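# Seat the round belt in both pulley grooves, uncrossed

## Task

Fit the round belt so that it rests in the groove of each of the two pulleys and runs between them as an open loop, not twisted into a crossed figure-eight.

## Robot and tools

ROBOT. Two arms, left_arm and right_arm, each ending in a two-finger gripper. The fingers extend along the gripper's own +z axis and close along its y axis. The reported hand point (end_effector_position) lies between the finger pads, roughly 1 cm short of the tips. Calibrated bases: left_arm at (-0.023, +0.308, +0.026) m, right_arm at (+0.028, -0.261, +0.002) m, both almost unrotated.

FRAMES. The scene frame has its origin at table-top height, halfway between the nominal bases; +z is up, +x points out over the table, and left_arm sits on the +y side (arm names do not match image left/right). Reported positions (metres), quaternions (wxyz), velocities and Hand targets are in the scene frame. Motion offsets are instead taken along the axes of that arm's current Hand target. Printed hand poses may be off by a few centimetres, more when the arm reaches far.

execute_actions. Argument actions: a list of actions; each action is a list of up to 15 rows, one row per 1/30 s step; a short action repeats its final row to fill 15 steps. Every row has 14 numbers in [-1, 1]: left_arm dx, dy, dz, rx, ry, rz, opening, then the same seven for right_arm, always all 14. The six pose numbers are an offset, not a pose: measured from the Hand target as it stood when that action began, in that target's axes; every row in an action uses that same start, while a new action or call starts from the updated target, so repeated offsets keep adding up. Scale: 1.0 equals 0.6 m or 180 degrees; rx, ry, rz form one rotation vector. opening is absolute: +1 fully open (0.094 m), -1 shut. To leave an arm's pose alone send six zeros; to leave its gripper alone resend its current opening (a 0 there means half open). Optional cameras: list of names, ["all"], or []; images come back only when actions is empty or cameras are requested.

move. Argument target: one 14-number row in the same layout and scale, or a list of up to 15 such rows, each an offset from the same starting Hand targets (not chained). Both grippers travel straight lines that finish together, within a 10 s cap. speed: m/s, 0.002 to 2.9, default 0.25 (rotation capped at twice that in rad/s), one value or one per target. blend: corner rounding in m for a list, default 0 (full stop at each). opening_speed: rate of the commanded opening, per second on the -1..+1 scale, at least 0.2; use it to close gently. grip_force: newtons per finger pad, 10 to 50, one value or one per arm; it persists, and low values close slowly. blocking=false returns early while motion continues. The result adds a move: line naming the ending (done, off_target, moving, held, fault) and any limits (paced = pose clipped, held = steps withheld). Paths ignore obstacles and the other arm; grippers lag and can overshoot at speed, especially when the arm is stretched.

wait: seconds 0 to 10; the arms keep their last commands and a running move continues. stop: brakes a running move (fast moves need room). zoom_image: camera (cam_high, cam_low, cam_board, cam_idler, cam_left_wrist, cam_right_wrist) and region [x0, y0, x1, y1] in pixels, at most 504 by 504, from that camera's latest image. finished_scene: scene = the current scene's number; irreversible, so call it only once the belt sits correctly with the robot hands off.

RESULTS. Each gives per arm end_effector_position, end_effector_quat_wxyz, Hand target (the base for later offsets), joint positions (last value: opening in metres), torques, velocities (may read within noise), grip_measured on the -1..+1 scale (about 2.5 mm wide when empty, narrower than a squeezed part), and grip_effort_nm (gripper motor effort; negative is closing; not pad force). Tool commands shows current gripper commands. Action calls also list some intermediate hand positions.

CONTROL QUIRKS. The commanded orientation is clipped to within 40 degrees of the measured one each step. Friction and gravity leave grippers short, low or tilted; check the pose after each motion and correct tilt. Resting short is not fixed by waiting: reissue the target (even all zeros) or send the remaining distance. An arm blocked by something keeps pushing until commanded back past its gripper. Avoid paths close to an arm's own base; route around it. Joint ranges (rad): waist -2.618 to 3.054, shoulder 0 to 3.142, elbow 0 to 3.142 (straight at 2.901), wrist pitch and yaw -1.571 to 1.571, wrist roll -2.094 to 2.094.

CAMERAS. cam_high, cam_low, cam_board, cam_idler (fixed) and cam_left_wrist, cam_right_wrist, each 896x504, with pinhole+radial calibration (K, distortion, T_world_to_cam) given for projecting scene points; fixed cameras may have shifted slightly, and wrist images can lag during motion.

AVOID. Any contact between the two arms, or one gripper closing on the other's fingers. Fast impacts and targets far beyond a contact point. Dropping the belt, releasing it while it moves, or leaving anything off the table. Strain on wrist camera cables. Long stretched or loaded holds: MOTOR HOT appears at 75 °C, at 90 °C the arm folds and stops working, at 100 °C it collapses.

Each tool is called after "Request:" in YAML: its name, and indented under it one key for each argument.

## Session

Request:
execute_actions:
  actions: []

Scene clock: 0.00 s.
left_arm: end_effector_position=(+0.3712, +0.3547, +0.1072) grip_measured=+1.000 grip_effort_nm=n/a end_effector_quat_wxyz=(+0.562, -0.097, +0.812, +0.125) | right_arm: end_effector_position=(+0.4082, -0.2999, +0.0689) grip_measured=+1.000 grip_effort_nm=n/a end_effector_quat_wxyz=(+0.526, +0.079, +0.847, +0.018)
Joint positions: left_arm=[-0.028 1.618 0.389 0.861 -0.35 -0.031 0.094] | right_arm=[-0.137 1.517 0.367 0.686 -0.064 0.094 0.094]
Joint velocities: within noise
Joint torques (N m): no reading
Heat: left arm: 34 °C; right arm: 40 °C.
Hand target: left_arm +0.3724, +0.3554, +0.1105; +0.565, -0.101, +0.809, +0.125 | right_arm +0.4101, -0.2994, +0.0724; +0.530, +0.079, +0.844, +0.020
Tool commands: left_gripper/opening=+1.0 right_gripper/opening=+1.0
camera_calibration:
cam_left_wrist: T_world_to_cam=[[0.271424, -0.962133, -0.0250787, 0.234429], [-0.754294, -0.196462, -0.626453, 0.457661], [0.597804, 0.188951, -0.779056, -0.108075], [0, 0, 0, 1]] pos_world=[0.346189, 0.335886, 0.208385]
cam_right_wrist: T_world_to_cam=[[-0.137755, -0.989258, -0.0489189, -0.245834], [-0.852223, 0.143551, -0.503099, 0.460989], [0.504717, -0.0276144, -0.862843, -0.0495594], [0, 0, 0, 1]] pos_world=[0.384014, -0.310737, 0.177135]

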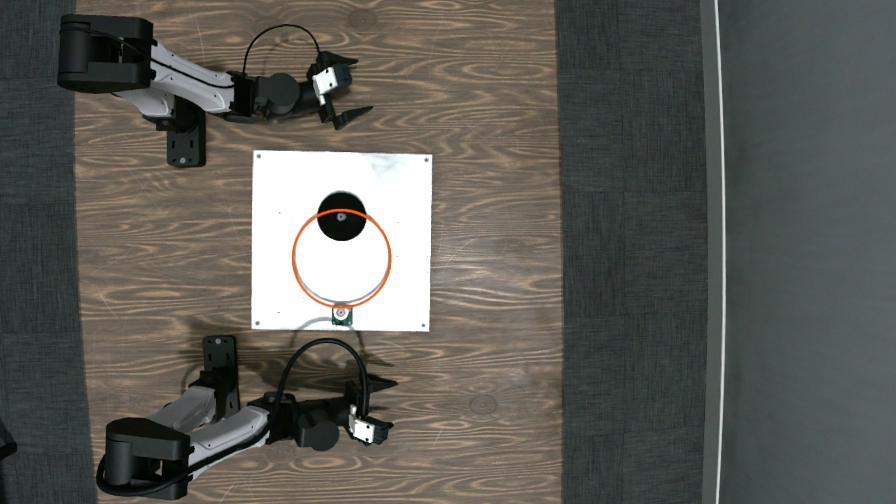

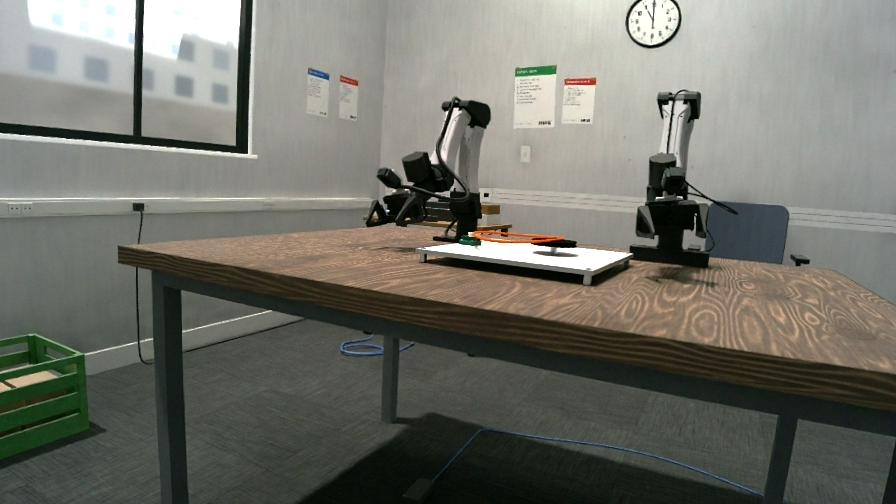

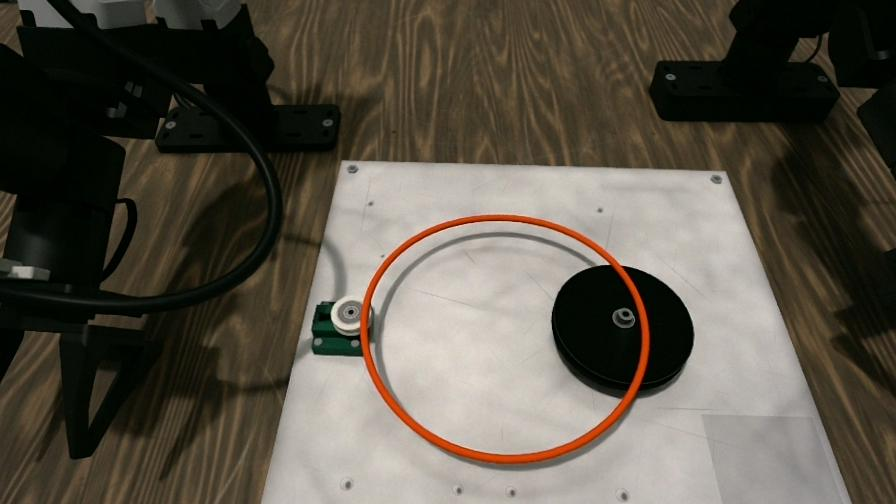

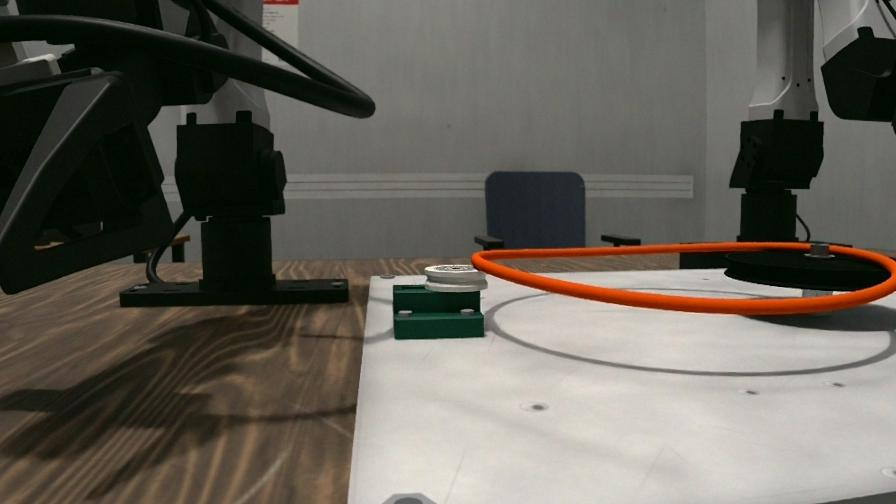

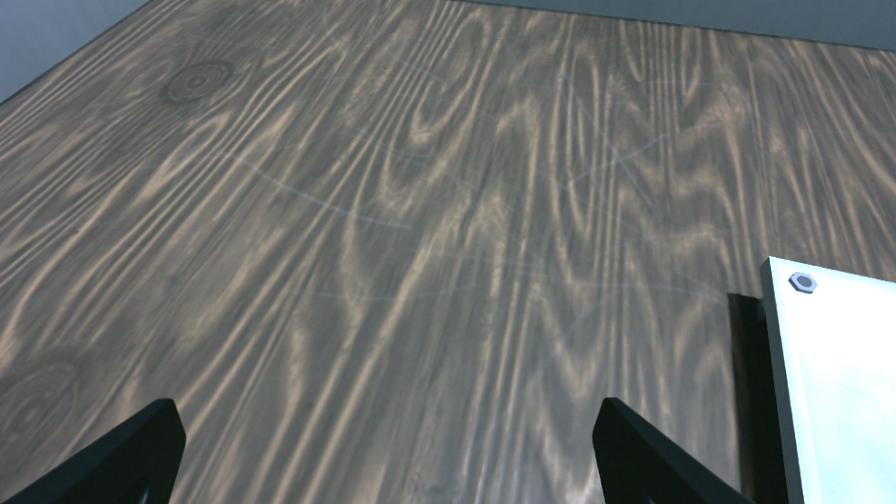

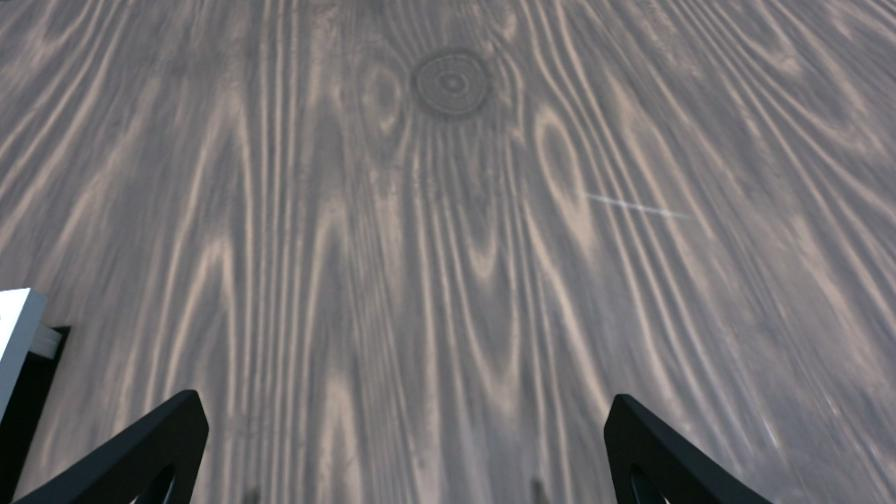

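Request:
move:
  target: [0.0058,-0.1345,-0.1512,0.3773,0.3592,-0.2152,-0.4,0.0293,0.3808,-0.1082,-0.0905,0.3526,-0.217,-0.2]
  speed: 0.35
  grip_force: [40,40]
  cameras: ["cam_right_wrist","cam_left_wrist","cam_high"]

Scene clock: 34.77 s.
left_arm: end_effector_position=(+0.3118, +0.2514, +0.1266) grip_measured=-0.398 grip_effort_nm=-0.11 end_effector_quat_wxyz=(+0.049, -0.074, +0.835, -0.543) | right_arm: end_effector_position=(+0.3725, -0.0719, +0.1139) grip_measured=-0.197 grip_effort_nm=-0.18 end_effector_quat_wxyz=(+0.015, -0.274, +0.962, -0.007)
Joint positions: left_arm=[0.319 1.959 1.241 -1.147 1.134 0.325 0.028] | right_arm=[0.505 2.02 1.815 -1.34 0.02 -0.044 0.038]
Joint torques (N m): left_arm=[-0.4 -7.12 7.16 -0.37 0.86 0.31] | right_arm=[0.68 -9.77 8.77 0.17 -0.15 -0.12]
Heat: left arm: 37 °C; right arm: 42 °C.
Hand target: left_arm +0.3151, +0.2501, +0.1300; +0.048, -0.072, +0.826, -0.557 | right_arm +0.3699, -0.0680, +0.1123; +0.000, -0.285, +0.958, +0.000
Off the commanded pose: left_arm 0.005 m, 2 deg | right_arm 0.005 m, 2 deg.
grip_force (N): 40, 40
move: done
camera_calibration:
cam_left_wrist: T_world_to_cam=[[0.115594, -0.342026, 0.932553, -0.0769121], [-0.923784, 0.308022, 0.227478, 0.222565], [-0.36505, -0.887773, -0.280353, 0.469719], [0, 0, 0, 1]] pos_world=[0.385964, 0.322143, 0.152783]
cam_right_wrist: T_world_to_cam=[[0.563356, -0.823157, 0.0710096, -0.285812], [-0.72343, -0.449932, 0.523651, 0.212886], [-0.399097, -0.346373, -0.848968, 0.325787], [0, 0, 0, 1]] pos_world=[0.445042, -0.0266402, 0.1854]
Images, in order (width x height): cam_high 896x504, cam_left_wrist 896x504, cam_right_wrist 896x504.

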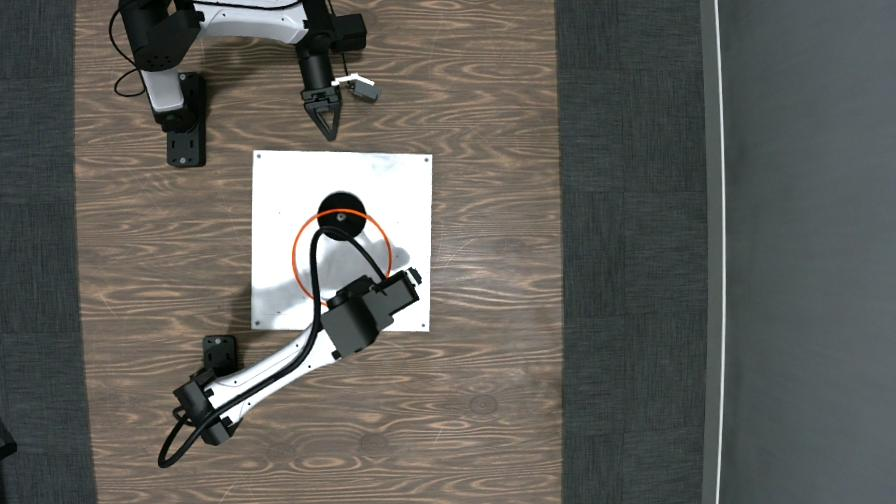

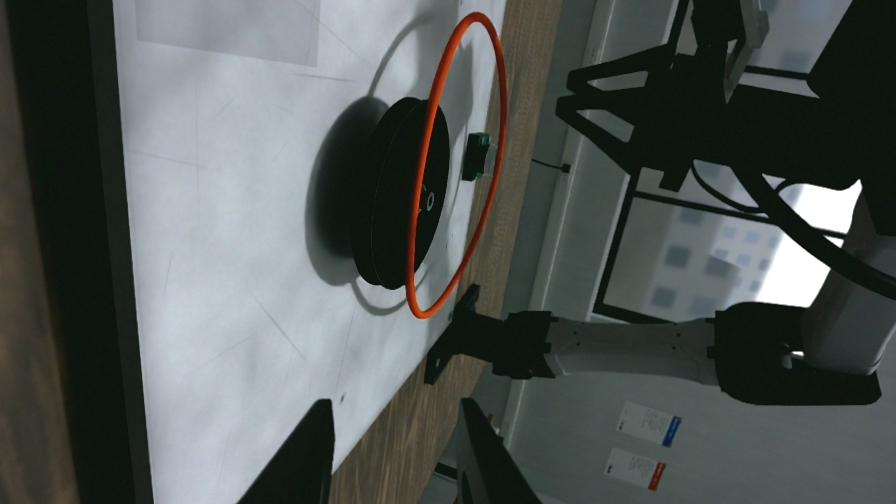

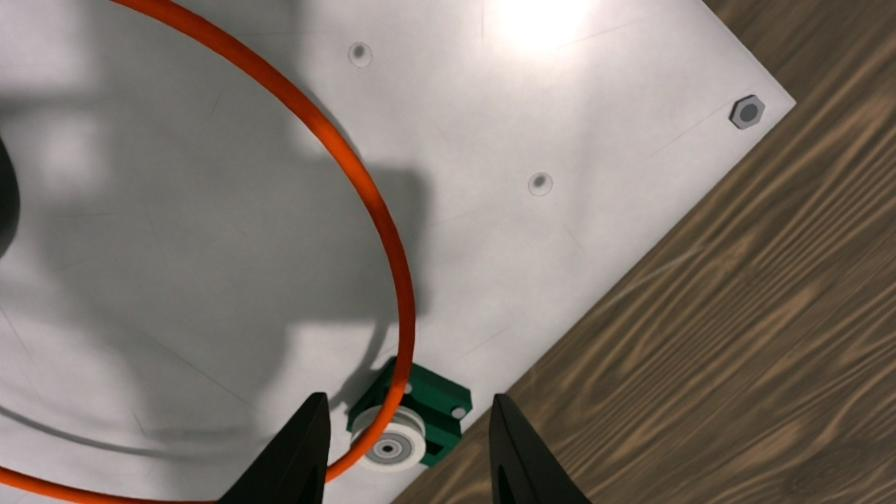

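Request:
move:
  target:
    - [0,0,0,0,0,0,-0.5,0.0167,0.005,0.0717,0,0,0,-0.4]
    - [0,0,0,0,0,0,-0.5,0.0167,0.005,0.0717,0,0,0,-0.97]
  speed: 0.1
  opening_speed: 0.8
  cameras: ["cam_right_wrist","cam_idler"]

Scene clock: 51.03 s.
left_arm: end_effector_position=(+0.3116, +0.2513, +0.1267) grip_measured=-0.498 grip_effort_nm=-0.11 end_effector_quat_wxyz=(+0.049, -0.074, +0.835, -0.543) | right_arm: end_effector_position=(+0.3591, -0.0791, +0.0706) grip_measured=-0.967 grip_effort_nm=-0.18 end_effector_quat_wxyz=(-0.011, -0.274, +0.962, -0.012)
Joint positions: left_arm=[0.319 1.959 1.241 -1.148 1.134 0.327 0.024] | right_arm=[0.505 2.02 1.643 -1.22 0.019 -0.044 0.002]
Joint torques (N m): left_arm=[-0.18 -7.01 7.2 -0.31 0.92 0.32] | right_arm=[1.21 -12.74 4.89 0.73 -0.15 -0.06]
Heat: left arm: 39 °C; right arm: 43 °C.
Hand target: left_arm +0.3151, +0.2501, +0.1300; +0.048, -0.072, +0.826, -0.557 | right_arm +0.3598, -0.0710, +0.0692; +0.000, -0.285, +0.958, +0.000
Off the commanded pose: left_arm 0.005 m, 2 deg | right_arm 0.008 m, 2 deg.
grip_force (N): 40, 40
move: done
camera_calibration:
cam_right_wrist: T_world_to_cam=[[0.566509, -0.821509, 0.0647369, -0.281737], [-0.698086, -0.436682, 0.567437, 0.21148], [-0.437885, -0.36665, -0.820868, 0.291547], [0, 0, 0, 1]] pos_world=[0.434902, -0.0322046, 0.137559]
Images, in order (width x height): cam_idler 896x504, cam_right_wrist 896x504.

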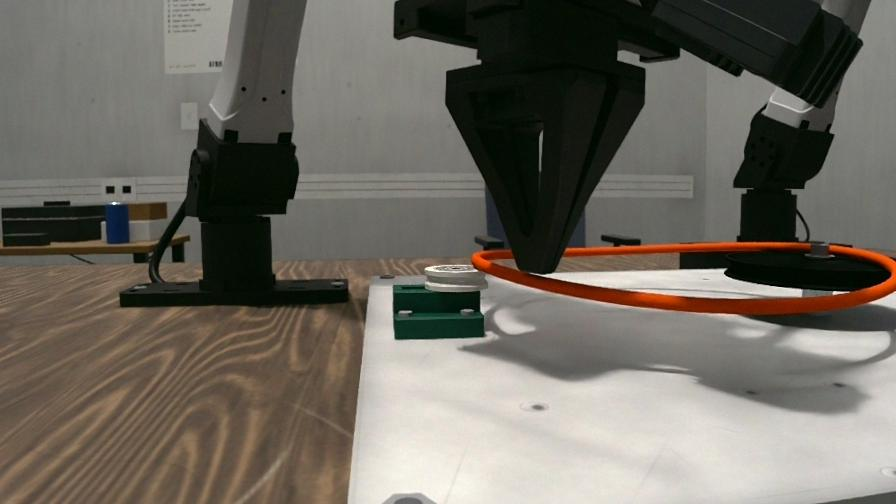

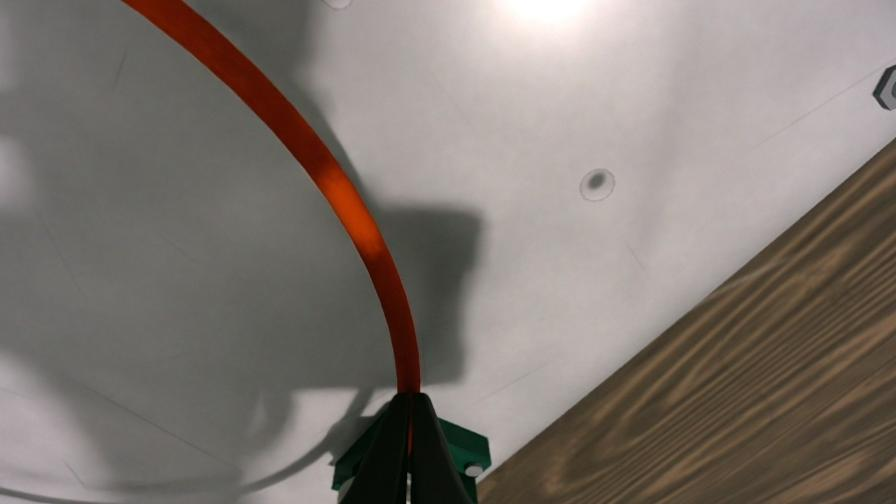

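Request:
move:
  target:
    - [0,0,0,0,0,0,-0.5,0,0,0,0,0,0,-0.5]
    - [0,0,0,0,0,0,-0.5,0,0,0.022,0,0,0,-0.5]
    - [0,0,0,0,0,0,-0.5,0,0,0.022,0,0,0,-0.97]
  speed: 0.06
  opening_speed: 0.8
  cameras: ["cam_right_wrist","cam_idler"]

Scene clock: 62.03 s.
left_arm: end_effector_position=(+0.3116, +0.2513, +0.1267) grip_measured=-0.498 grip_effort_nm=-0.11 end_effector_quat_wxyz=(+0.049, -0.074, +0.835, -0.543) | right_arm: end_effector_position=(+0.3593, -0.0784, +0.0605) grip_measured=-0.908 grip_effort_nm=-0.87 end_effector_quat_wxyz=(-0.007, -0.274, +0.962, -0.010)
Joint positions: left_arm=[0.319 1.959 1.241 -1.148 1.134 0.327 0.024] | right_arm=[0.505 2.02 1.603 -1.171 0.016 -0.044 0.004]
Joint torques (N m): left_arm=[-0.24 -6.89 6.94 -0.32 0.85 0.3] | right_arm=[1.21 -11.85 4.86 0.75 -0.15 -0.06]
Heat: left arm: 40 °C; right arm: 45 °C.
Hand target: left_arm +0.3151, +0.2501, +0.1300; +0.048, -0.072, +0.826, -0.557 | right_arm +0.3598, -0.0710, +0.0560; +0.000, -0.285, +0.958, +0.000
Off the commanded pose: left_arm 0.005 m, 2 deg | right_arm 0.009 m, 2 deg.
grip_force (N): 40, 40
move: done
camera_calibration:
cam_right_wrist: T_world_to_cam=[[0.566102, -0.821961, 0.0625216, -0.280335], [-0.701521, -0.440543, 0.56017, 0.219061], [-0.432894, -0.360973, -0.826015, 0.282502], [0, 0, 0, 1]] pos_world=[0.434668, -0.0319429, 0.128166]
Images, in order (width x height): cam_idler 896x504, cam_right_wrist 896x504.

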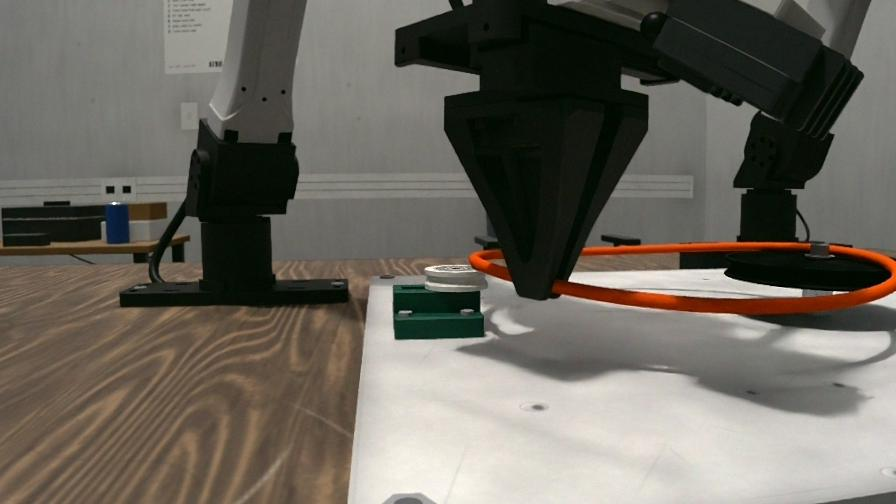

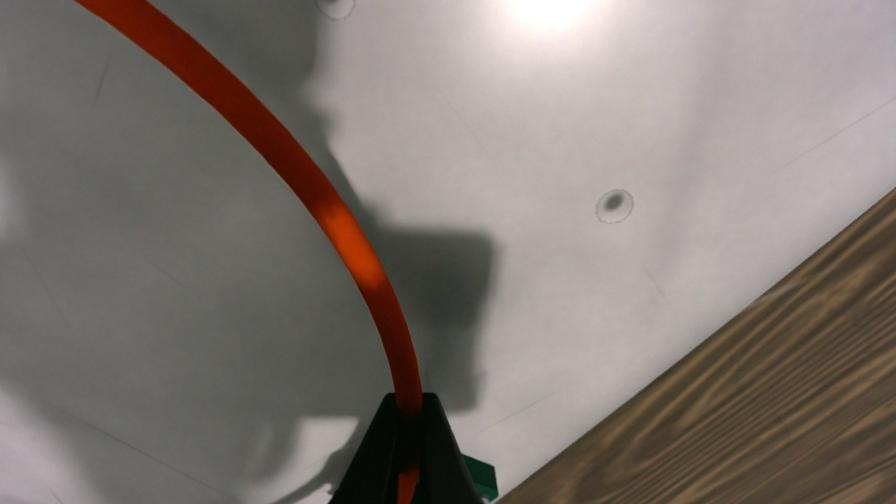

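Request:
move:
  target:
    - [0,0,0,0,0,0,-0.5,-0.0028,-0.0018,-0.0667,0,0,0,-0.97]
    - [0.0168,0.0517,0.0725,0,0,0,-0.5,-0.0942,0.1315,-0.1783,0,0,0,-0.97]
  speed: 0.12
  blend: [0.01,0]
  cameras: ["cam_high","cam_low","cam_left_wrist"]

Request:
zoom_image:
  camera: "cam_low"
  region: [520, 200, 650, 265]

Scene clock: 86.80 s.
left_arm: end_effector_position=(+0.3100, +0.2239, +0.0876) grip_measured=-0.498 grip_effort_nm=-0.11 end_effector_quat_wxyz=(+0.050, -0.066, +0.834, -0.545) | right_arm: end_effector_position=(+0.3680, +0.0251, +0.1672) grip_measured=-0.908 grip_effort_nm=-0.88 end_effector_quat_wxyz=(+0.061, -0.289, +0.955, +0.018)
Joint positions: left_arm=[0.239 1.975 1.089 -0.826 1.153 0.166 0.024] | right_arm=[0.699 2.2 2.302 -1.546 0.016 0.117 0.004]
Joint torques (N m): left_arm=[-0.68 -7.98 3.6 0.38 0.9 -0.11] | right_arm=[0.69 -11.12 8.27 0.38 -0.11 0.23]
Heat: left arm: 41 °C; right arm: 48 °C.
Hand target: left_arm +0.3101, +0.2201, +0.0848; +0.048, -0.072, +0.826, -0.557 | right_arm +0.3640, +0.0259, +0.1631; +0.000, -0.285, +0.958, +0.000
Off the commanded pose: left_arm 0.005 m, 2 deg | right_arm 0.006 m, 7 deg.
joint sent to its limit (right arm) — joint 4 (wrist pitch), lower limit. The joint targets are off in orientation, not in position.
grip_force (N): 40, 40
move: off_target (right_arm)
camera_calibration:
cam_left_wrist: T_world_to_cam=[[0.103085, -0.340689, 0.934508, -0.0463308], [-0.922025, 0.31973, 0.21827, 0.235933], [-0.373153, -0.88414, -0.281164, 0.435632], [0, 0, 0, 1]] pos_world=[0.38487, 0.293941, 0.114283]
Images, in order (width x height): cam_high 896x504, cam_low 896x504, cam_left_wrist 896x504.

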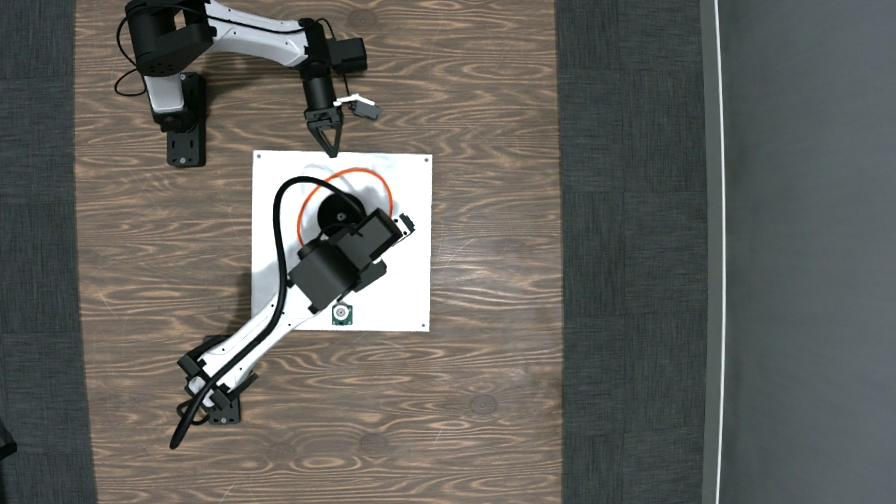

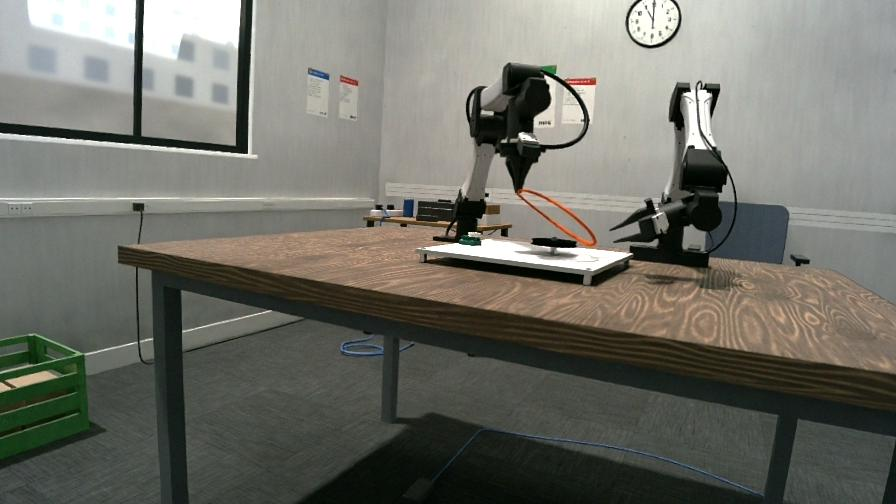

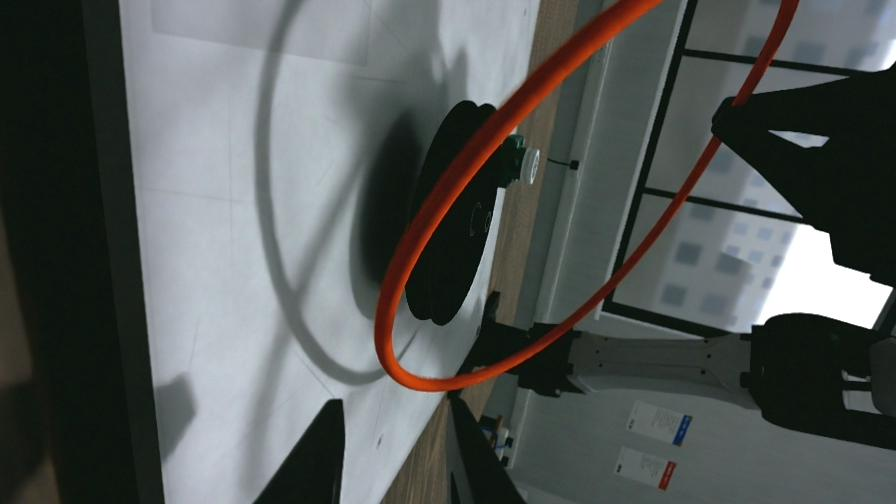

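Scaled by 3.877 from the camera's 896x504 image, which has a finer 1280x720 frame.

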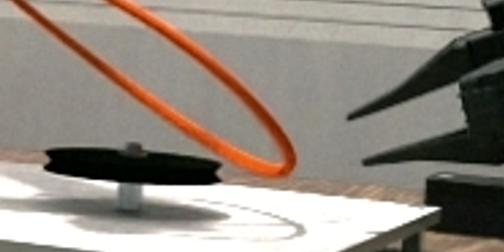

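Request:
move:
  target: [0.0067,0.0033,0.0467,0,0,0,-0.5,0,0,0,0,0,0,-0.97]
  speed: 0.1
  cameras: ["cam_low","cam_left_wrist"]

Request:
zoom_image:
  camera: "cam_low"
  region: [560, 225, 640, 265]

Scene clock: 115.80 s.
left_arm: end_effector_position=(+0.3092, +0.1971, +0.0673) grip_measured=-0.498 grip_effort_nm=-0.11 end_effector_quat_wxyz=(+0.039, -0.075, +0.833, -0.547) | right_arm: end_effector_position=(+0.3678, +0.0253, +0.1672) grip_measured=-0.908 grip_effort_nm=-0.87 end_effector_quat_wxyz=(+0.061, -0.289, +0.955, +0.019)
Joint positions: left_arm=[0.155 1.975 0.986 -0.556 1.16 -0.048 0.024] | right_arm=[0.699 2.2 2.302 -1.546 0.014 0.117 0.004]
Joint torques (N m): left_arm=[-0.44 -10.18 3.75 0.7 0.83 -0.11] | right_arm=[0.64 -11.12 8.25 0.37 -0.11 0.23]
Heat: left arm: 41 °C; right arm: 48 °C.
Hand target: left_arm +0.3105, +0.1945, +0.0725; +0.048, -0.072, +0.826, -0.557 | right_arm +0.3640, +0.0259, +0.1631; +0.000, -0.285, +0.958, +0.000
Off the commanded pose: left_arm 0.006 m, 2 deg | right_arm 0.006 m, 7 deg.
joint sent to its limit (right arm) — joint 4 (wrist pitch), lower limit. The joint targets are off in orientation, not in position.
grip_force (N): 40, 40
move: off_target (right_arm)
camera_calibration:
cam_left_wrist: T_world_to_cam=[[0.129613, -0.334335, 0.933499, -0.0457383], [-0.916411, 0.319138, 0.24154, 0.244977], [-0.378671, -0.886776, -0.265023, 0.406988], [0, 0, 0, 1]] pos_world=[0.384543, 0.267434, 0.0913863]
Images, in order (width x height): cam_low 896x504, cam_left_wrist 896x504.

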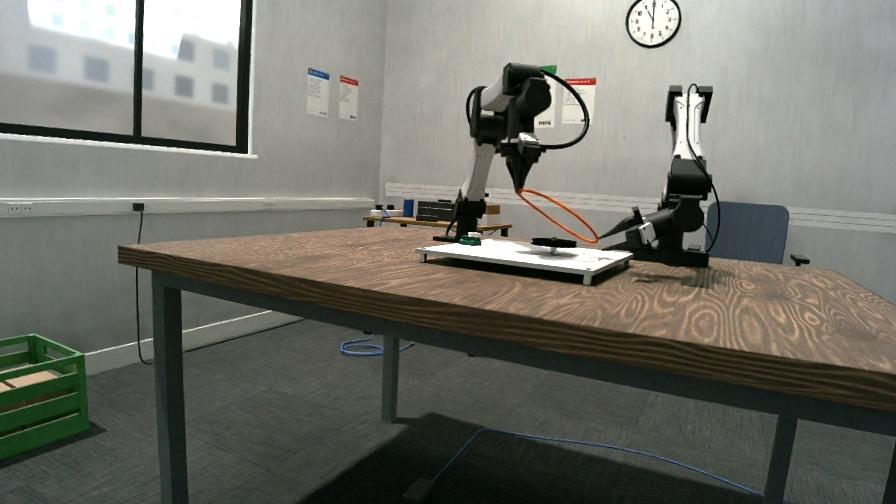

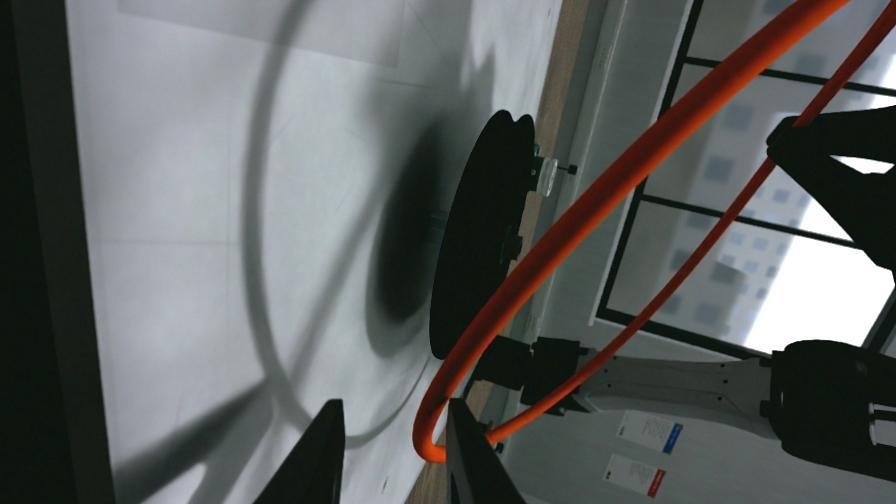

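Scaled by 6.300 from the camera's 896x504 image, which has a finer 1280x720 frame.

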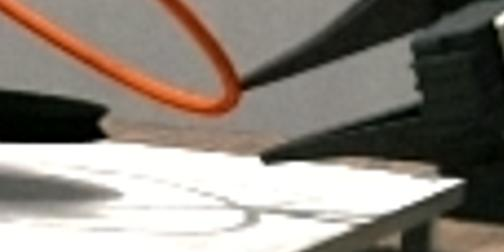

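Request:
move:
  target:
    - [0,-0.016,0,0,0,0,-0.4,0,0,0,0,0,0,-0.97]
    - [0.002,-0.016,0.017,0,0,0,-0.4,0,0,0,0,0,0,-0.97]
  speed: 0.06
  cameras: ["cam_low","cam_left_wrist"]

Request:
zoom_image:
  camera: "cam_low"
  region: [560, 225, 640, 265]

Scene clock: 129.07 s.
left_arm: end_effector_position=(+0.3087, +0.1840, +0.0648) grip_measured=-0.402 grip_effort_nm=0.10 end_effector_quat_wxyz=(+0.028, -0.084, +0.832, -0.548) | right_arm: end_effector_position=(+0.3678, +0.0253, +0.1672) grip_measured=-0.908 grip_effort_nm=-0.88 end_effector_quat_wxyz=(+0.061, -0.289, +0.955, +0.019)
Joint positions: left_arm=[0.114 1.965 0.953 -0.458 1.16 -0.16 0.028] | right_arm=[0.699 2.2 2.302 -1.546 0.014 0.117 0.004]
Joint torques (N m): left_arm=[-0.75 -12.45 3.67 0.89 0.83 -0.08] | right_arm=[0.64 -11.12 8.27 0.38 -0.11 0.23]
Heat: left arm: 44 °C; right arm: 48 °C.
Hand target: left_arm +0.3116, +0.1814, +0.0777; +0.048, -0.072, +0.826, -0.557 | right_arm +0.3640, +0.0259, +0.1631; +0.000, -0.285, +0.958, +0.000
Off the commanded pose: left_arm 0.013 m, 3 deg | right_arm 0.006 m, 7 deg.
joint sent to its limit (right arm) — joint 4 (wrist pitch), lower limit. The joint targets are off in orientation, not in position.
grip_force (N): 40, 40
move: off_target (left_arm, right_arm)
camera_calibration:
cam_left_wrist: T_world_to_cam=[[0.155724, -0.327969, 0.931765, -0.0569087], [-0.910762, 0.317532, 0.263981, 0.246396], [-0.382443, -0.889725, -0.249254, 0.395212], [0, 0, 0, 1]] pos_world=[0.384416, 0.254727, 0.0864899]
Images, in order (width x height): cam_low 896x504, cam_left_wrist 896x504.

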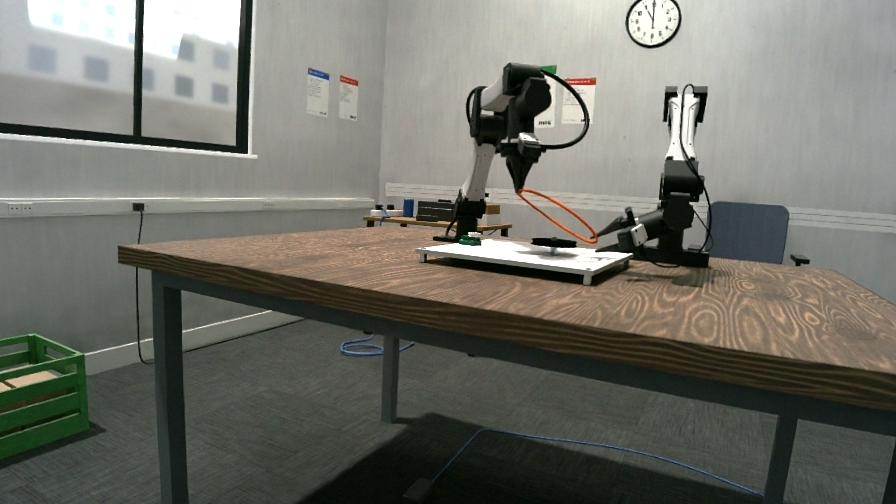

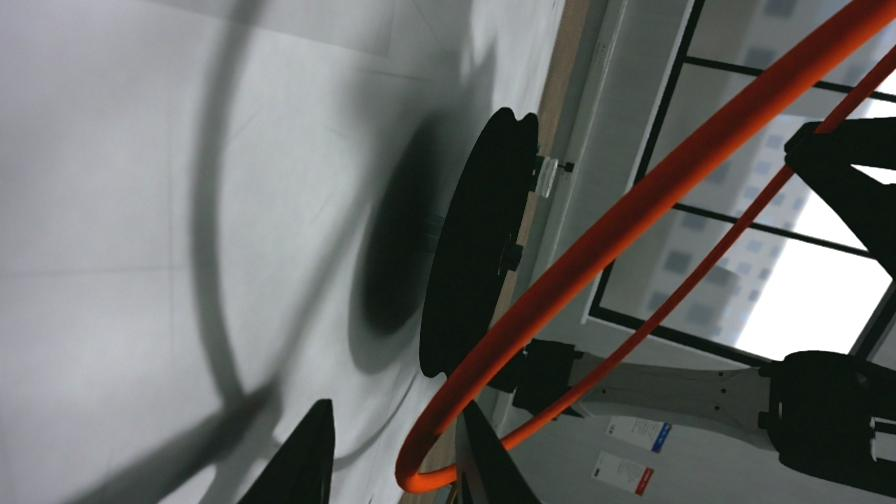

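Scaled by 6.300 from the camera's 896x504 image, which has a finer 1280x720 frame.

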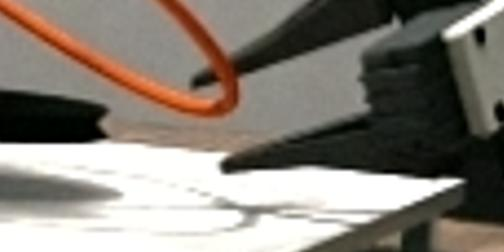

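Request:
move:
  target:
    - [0.0133,-0.002,-0.006,0,0,0,-0.4,0,0,0,0,0,0,-0.97]
    - [0.0133,-0.002,-0.006,0,0,0,-0.97,0,0,0,0,0,0,-0.97]
  speed: 0.06
  opening_speed: 0.6
  cameras: ["cam_low","cam_left_wrist","cam_high"]

Request:
zoom_image:
  camera: "cam_low"
  region: [560, 225, 640, 265]

Scene clock: 146.53 s.
left_arm: end_effector_position=(+0.3020, +0.1832, +0.0694) grip_measured=-0.908 grip_effort_nm=-0.85 end_effector_quat_wxyz=(+0.031, -0.082, +0.832, -0.548) | right_arm: end_effector_position=(+0.3678, +0.0253, +0.1672) grip_measured=-0.908 grip_effort_nm=-0.87 end_effector_quat_wxyz=(+0.061, -0.289, +0.955, +0.019)
Joint positions: left_arm=[0.114 1.93 0.924 -0.458 1.16 -0.16 0.004] | right_arm=[0.699 2.2 2.302 -1.546 0.014 0.117 0.004]
Joint torques (N m): left_arm=[-0.1 -11.63 3.7 0.66 0.79 0.08] | right_arm=[0.66 -11.12 8.25 0.37 -0.11 0.23]
Heat: left arm: 49 °C; right arm: 48 °C.
Hand target: left_arm +0.3032, +0.1829, +0.0801; +0.048, -0.072, +0.826, -0.557 | right_arm +0.3640, +0.0259, +0.1631; +0.000, -0.285, +0.958, +0.000
Off the commanded pose: left_arm 0.011 m, 3 deg | right_arm 0.006 m, 7 deg.
joint sent to its limit (right arm) — joint 4 (wrist pitch), lower limit. The joint targets are off in orientation, not in position.
grip_force (N): 40, 40
move: off_target (left_arm, right_arm); target 2's new opening was sent with left_arm's hand 0.011 m and 3 deg from that target
camera_calibration:
cam_left_wrist: T_world_to_cam=[[0.150098, -0.328564, 0.932479, -0.0586539], [-0.91235, 0.317341, 0.258675, 0.24025], [-0.380905, -0.889573, -0.252133, 0.392818], [0, 0, 0, 1]] pos_world=[0.377623, 0.253928, 0.0915893]
Images, in order (width x height): cam_high 896x504, cam_low 896x504, cam_left_wrist 896x504.

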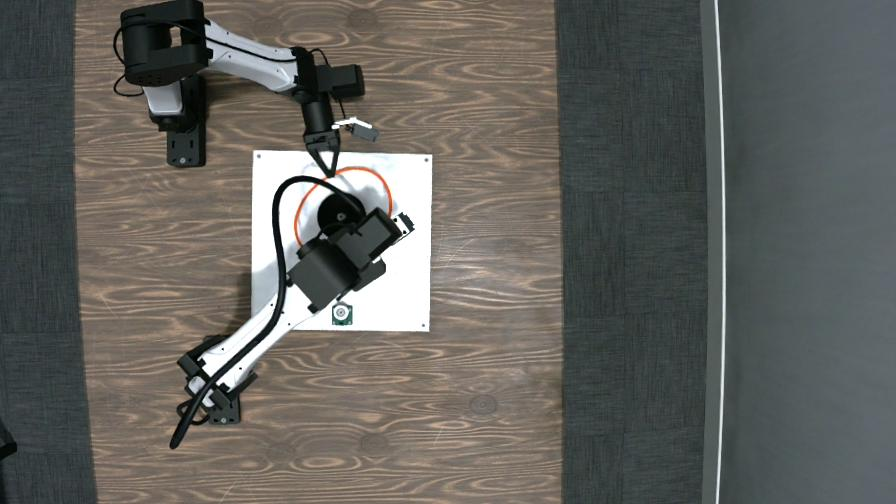

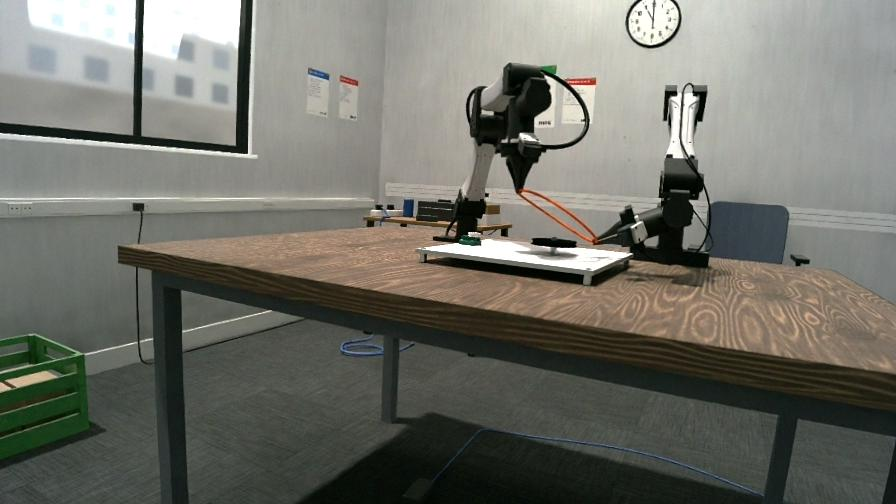

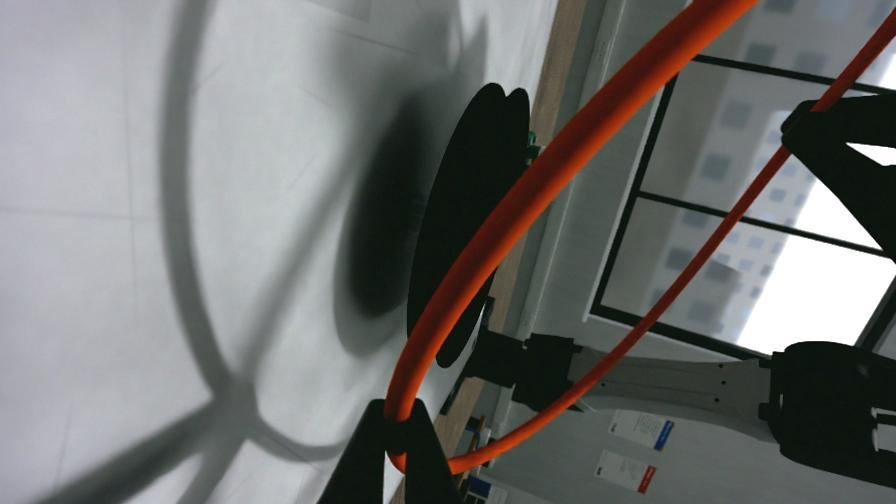

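Scaled by 6.300 from the camera's 896x504 image, which has a finer 1280x720 frame.

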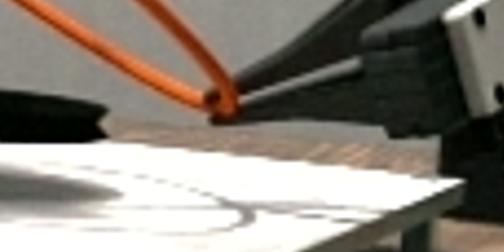

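Request:
move:
  target:
    - [-0.0023,-0.0483,-0.0048,0,0,0,-0.97,0.0288,-0.0565,0.0268,0,0,0,-0.97]
    - [0.0337,-0.1055,0.1413,0,0,0,-0.97,0.1238,-0.1917,0.1168,0,-0.03,0,-0.97]
  speed: 0.12
  blend: [0.01,0]
  cameras: ["cam_idler","cam_left_wrist","cam_high"]

Request:
zoom_image:
  camera: "cam_idler"
  region: [380, 180, 620, 340]

Scene clock: 167.10 s.
left_arm: end_effector_position=(+0.2968, +0.0798, +0.0973) grip_measured=-0.908 grip_effort_nm=-0.85 end_effector_quat_wxyz=(+0.021, -0.081, +0.829, -0.553) | right_arm: end_effector_position=(+0.3608, -0.1152, +0.0853) grip_measured=-0.908 grip_effort_nm=-0.87 end_effector_quat_wxyz=(+0.020, -0.276, +0.961, +0.001)
Joint positions: left_arm=[-0.224 1.792 0.78 0.145 1.037 -0.836 0.004] | right_arm=[0.408 1.893 1.524 -1.162 0.003 -0.145 0.004]
Joint torques (N m): left_arm=[-0.61 -10.96 4.26 1.92 0.25 -0.11] | right_arm=[0.38 -14.17 4.92 0.89 -0.21 -0.12]
Heat: left arm: 50 °C; right arm: 49 °C.
Hand target: left_arm +0.3010, +0.0786, +0.1071; +0.048, -0.072, +0.826, -0.557 | right_arm +0.3646, -0.1109, +0.0928; +0.045, -0.285, +0.957, +0.014
Off the commanded pose: left_arm 0.011 m, 3 deg | right_arm 0.010 m, 3 deg.
grip_force (N): 40, 40
move: off_target (left_arm, right_arm)
camera_calibration:
cam_left_wrist: T_world_to_cam=[[0.157801, -0.319325, 0.934414, -0.121012], [-0.904788, 0.332288, 0.266353, 0.256873], [-0.395548, -0.887477, -0.236486, 0.308419], [0, 0, 0, 1]] pos_world=[0.373506, 0.149717, 0.117594]
Images, in order (width x height): cam_high 896x504, cam_idler 896x504, cam_left_wrist 896x504.

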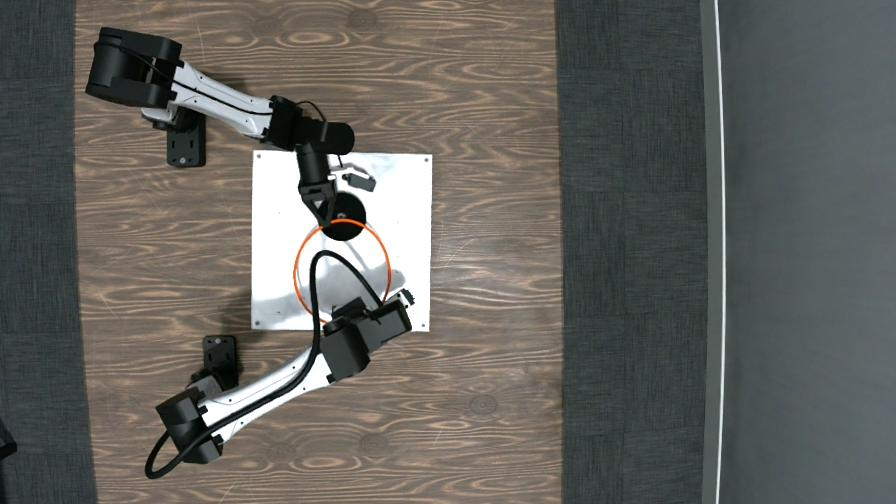

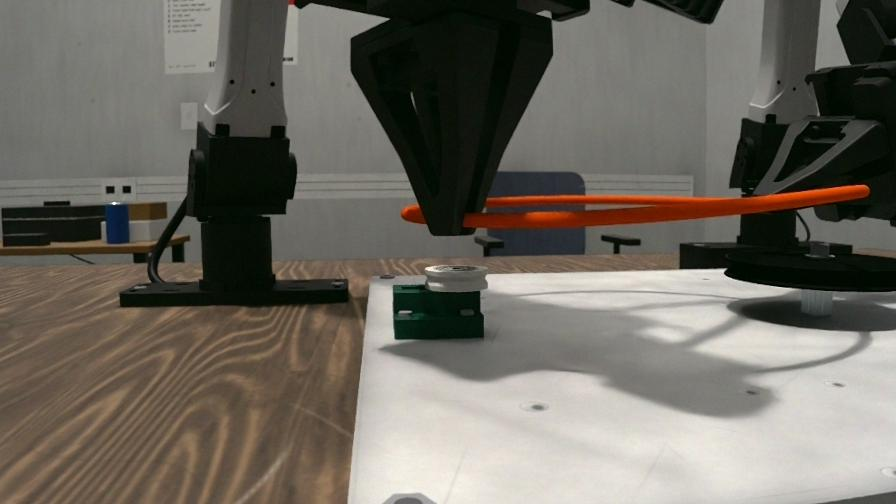

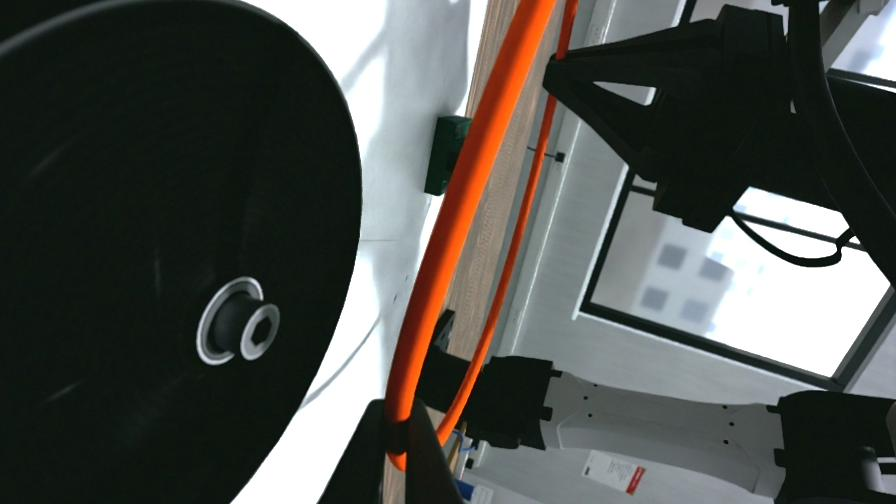

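Scaled by 2.100 from the camera's 896x504 image, which has a finer 1280x720 frame.

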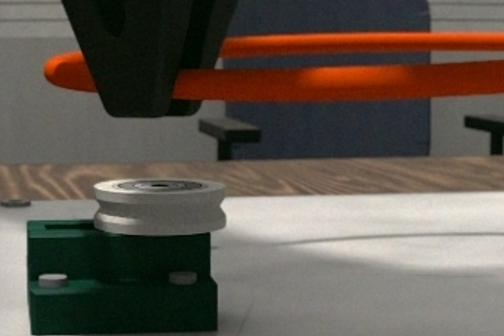

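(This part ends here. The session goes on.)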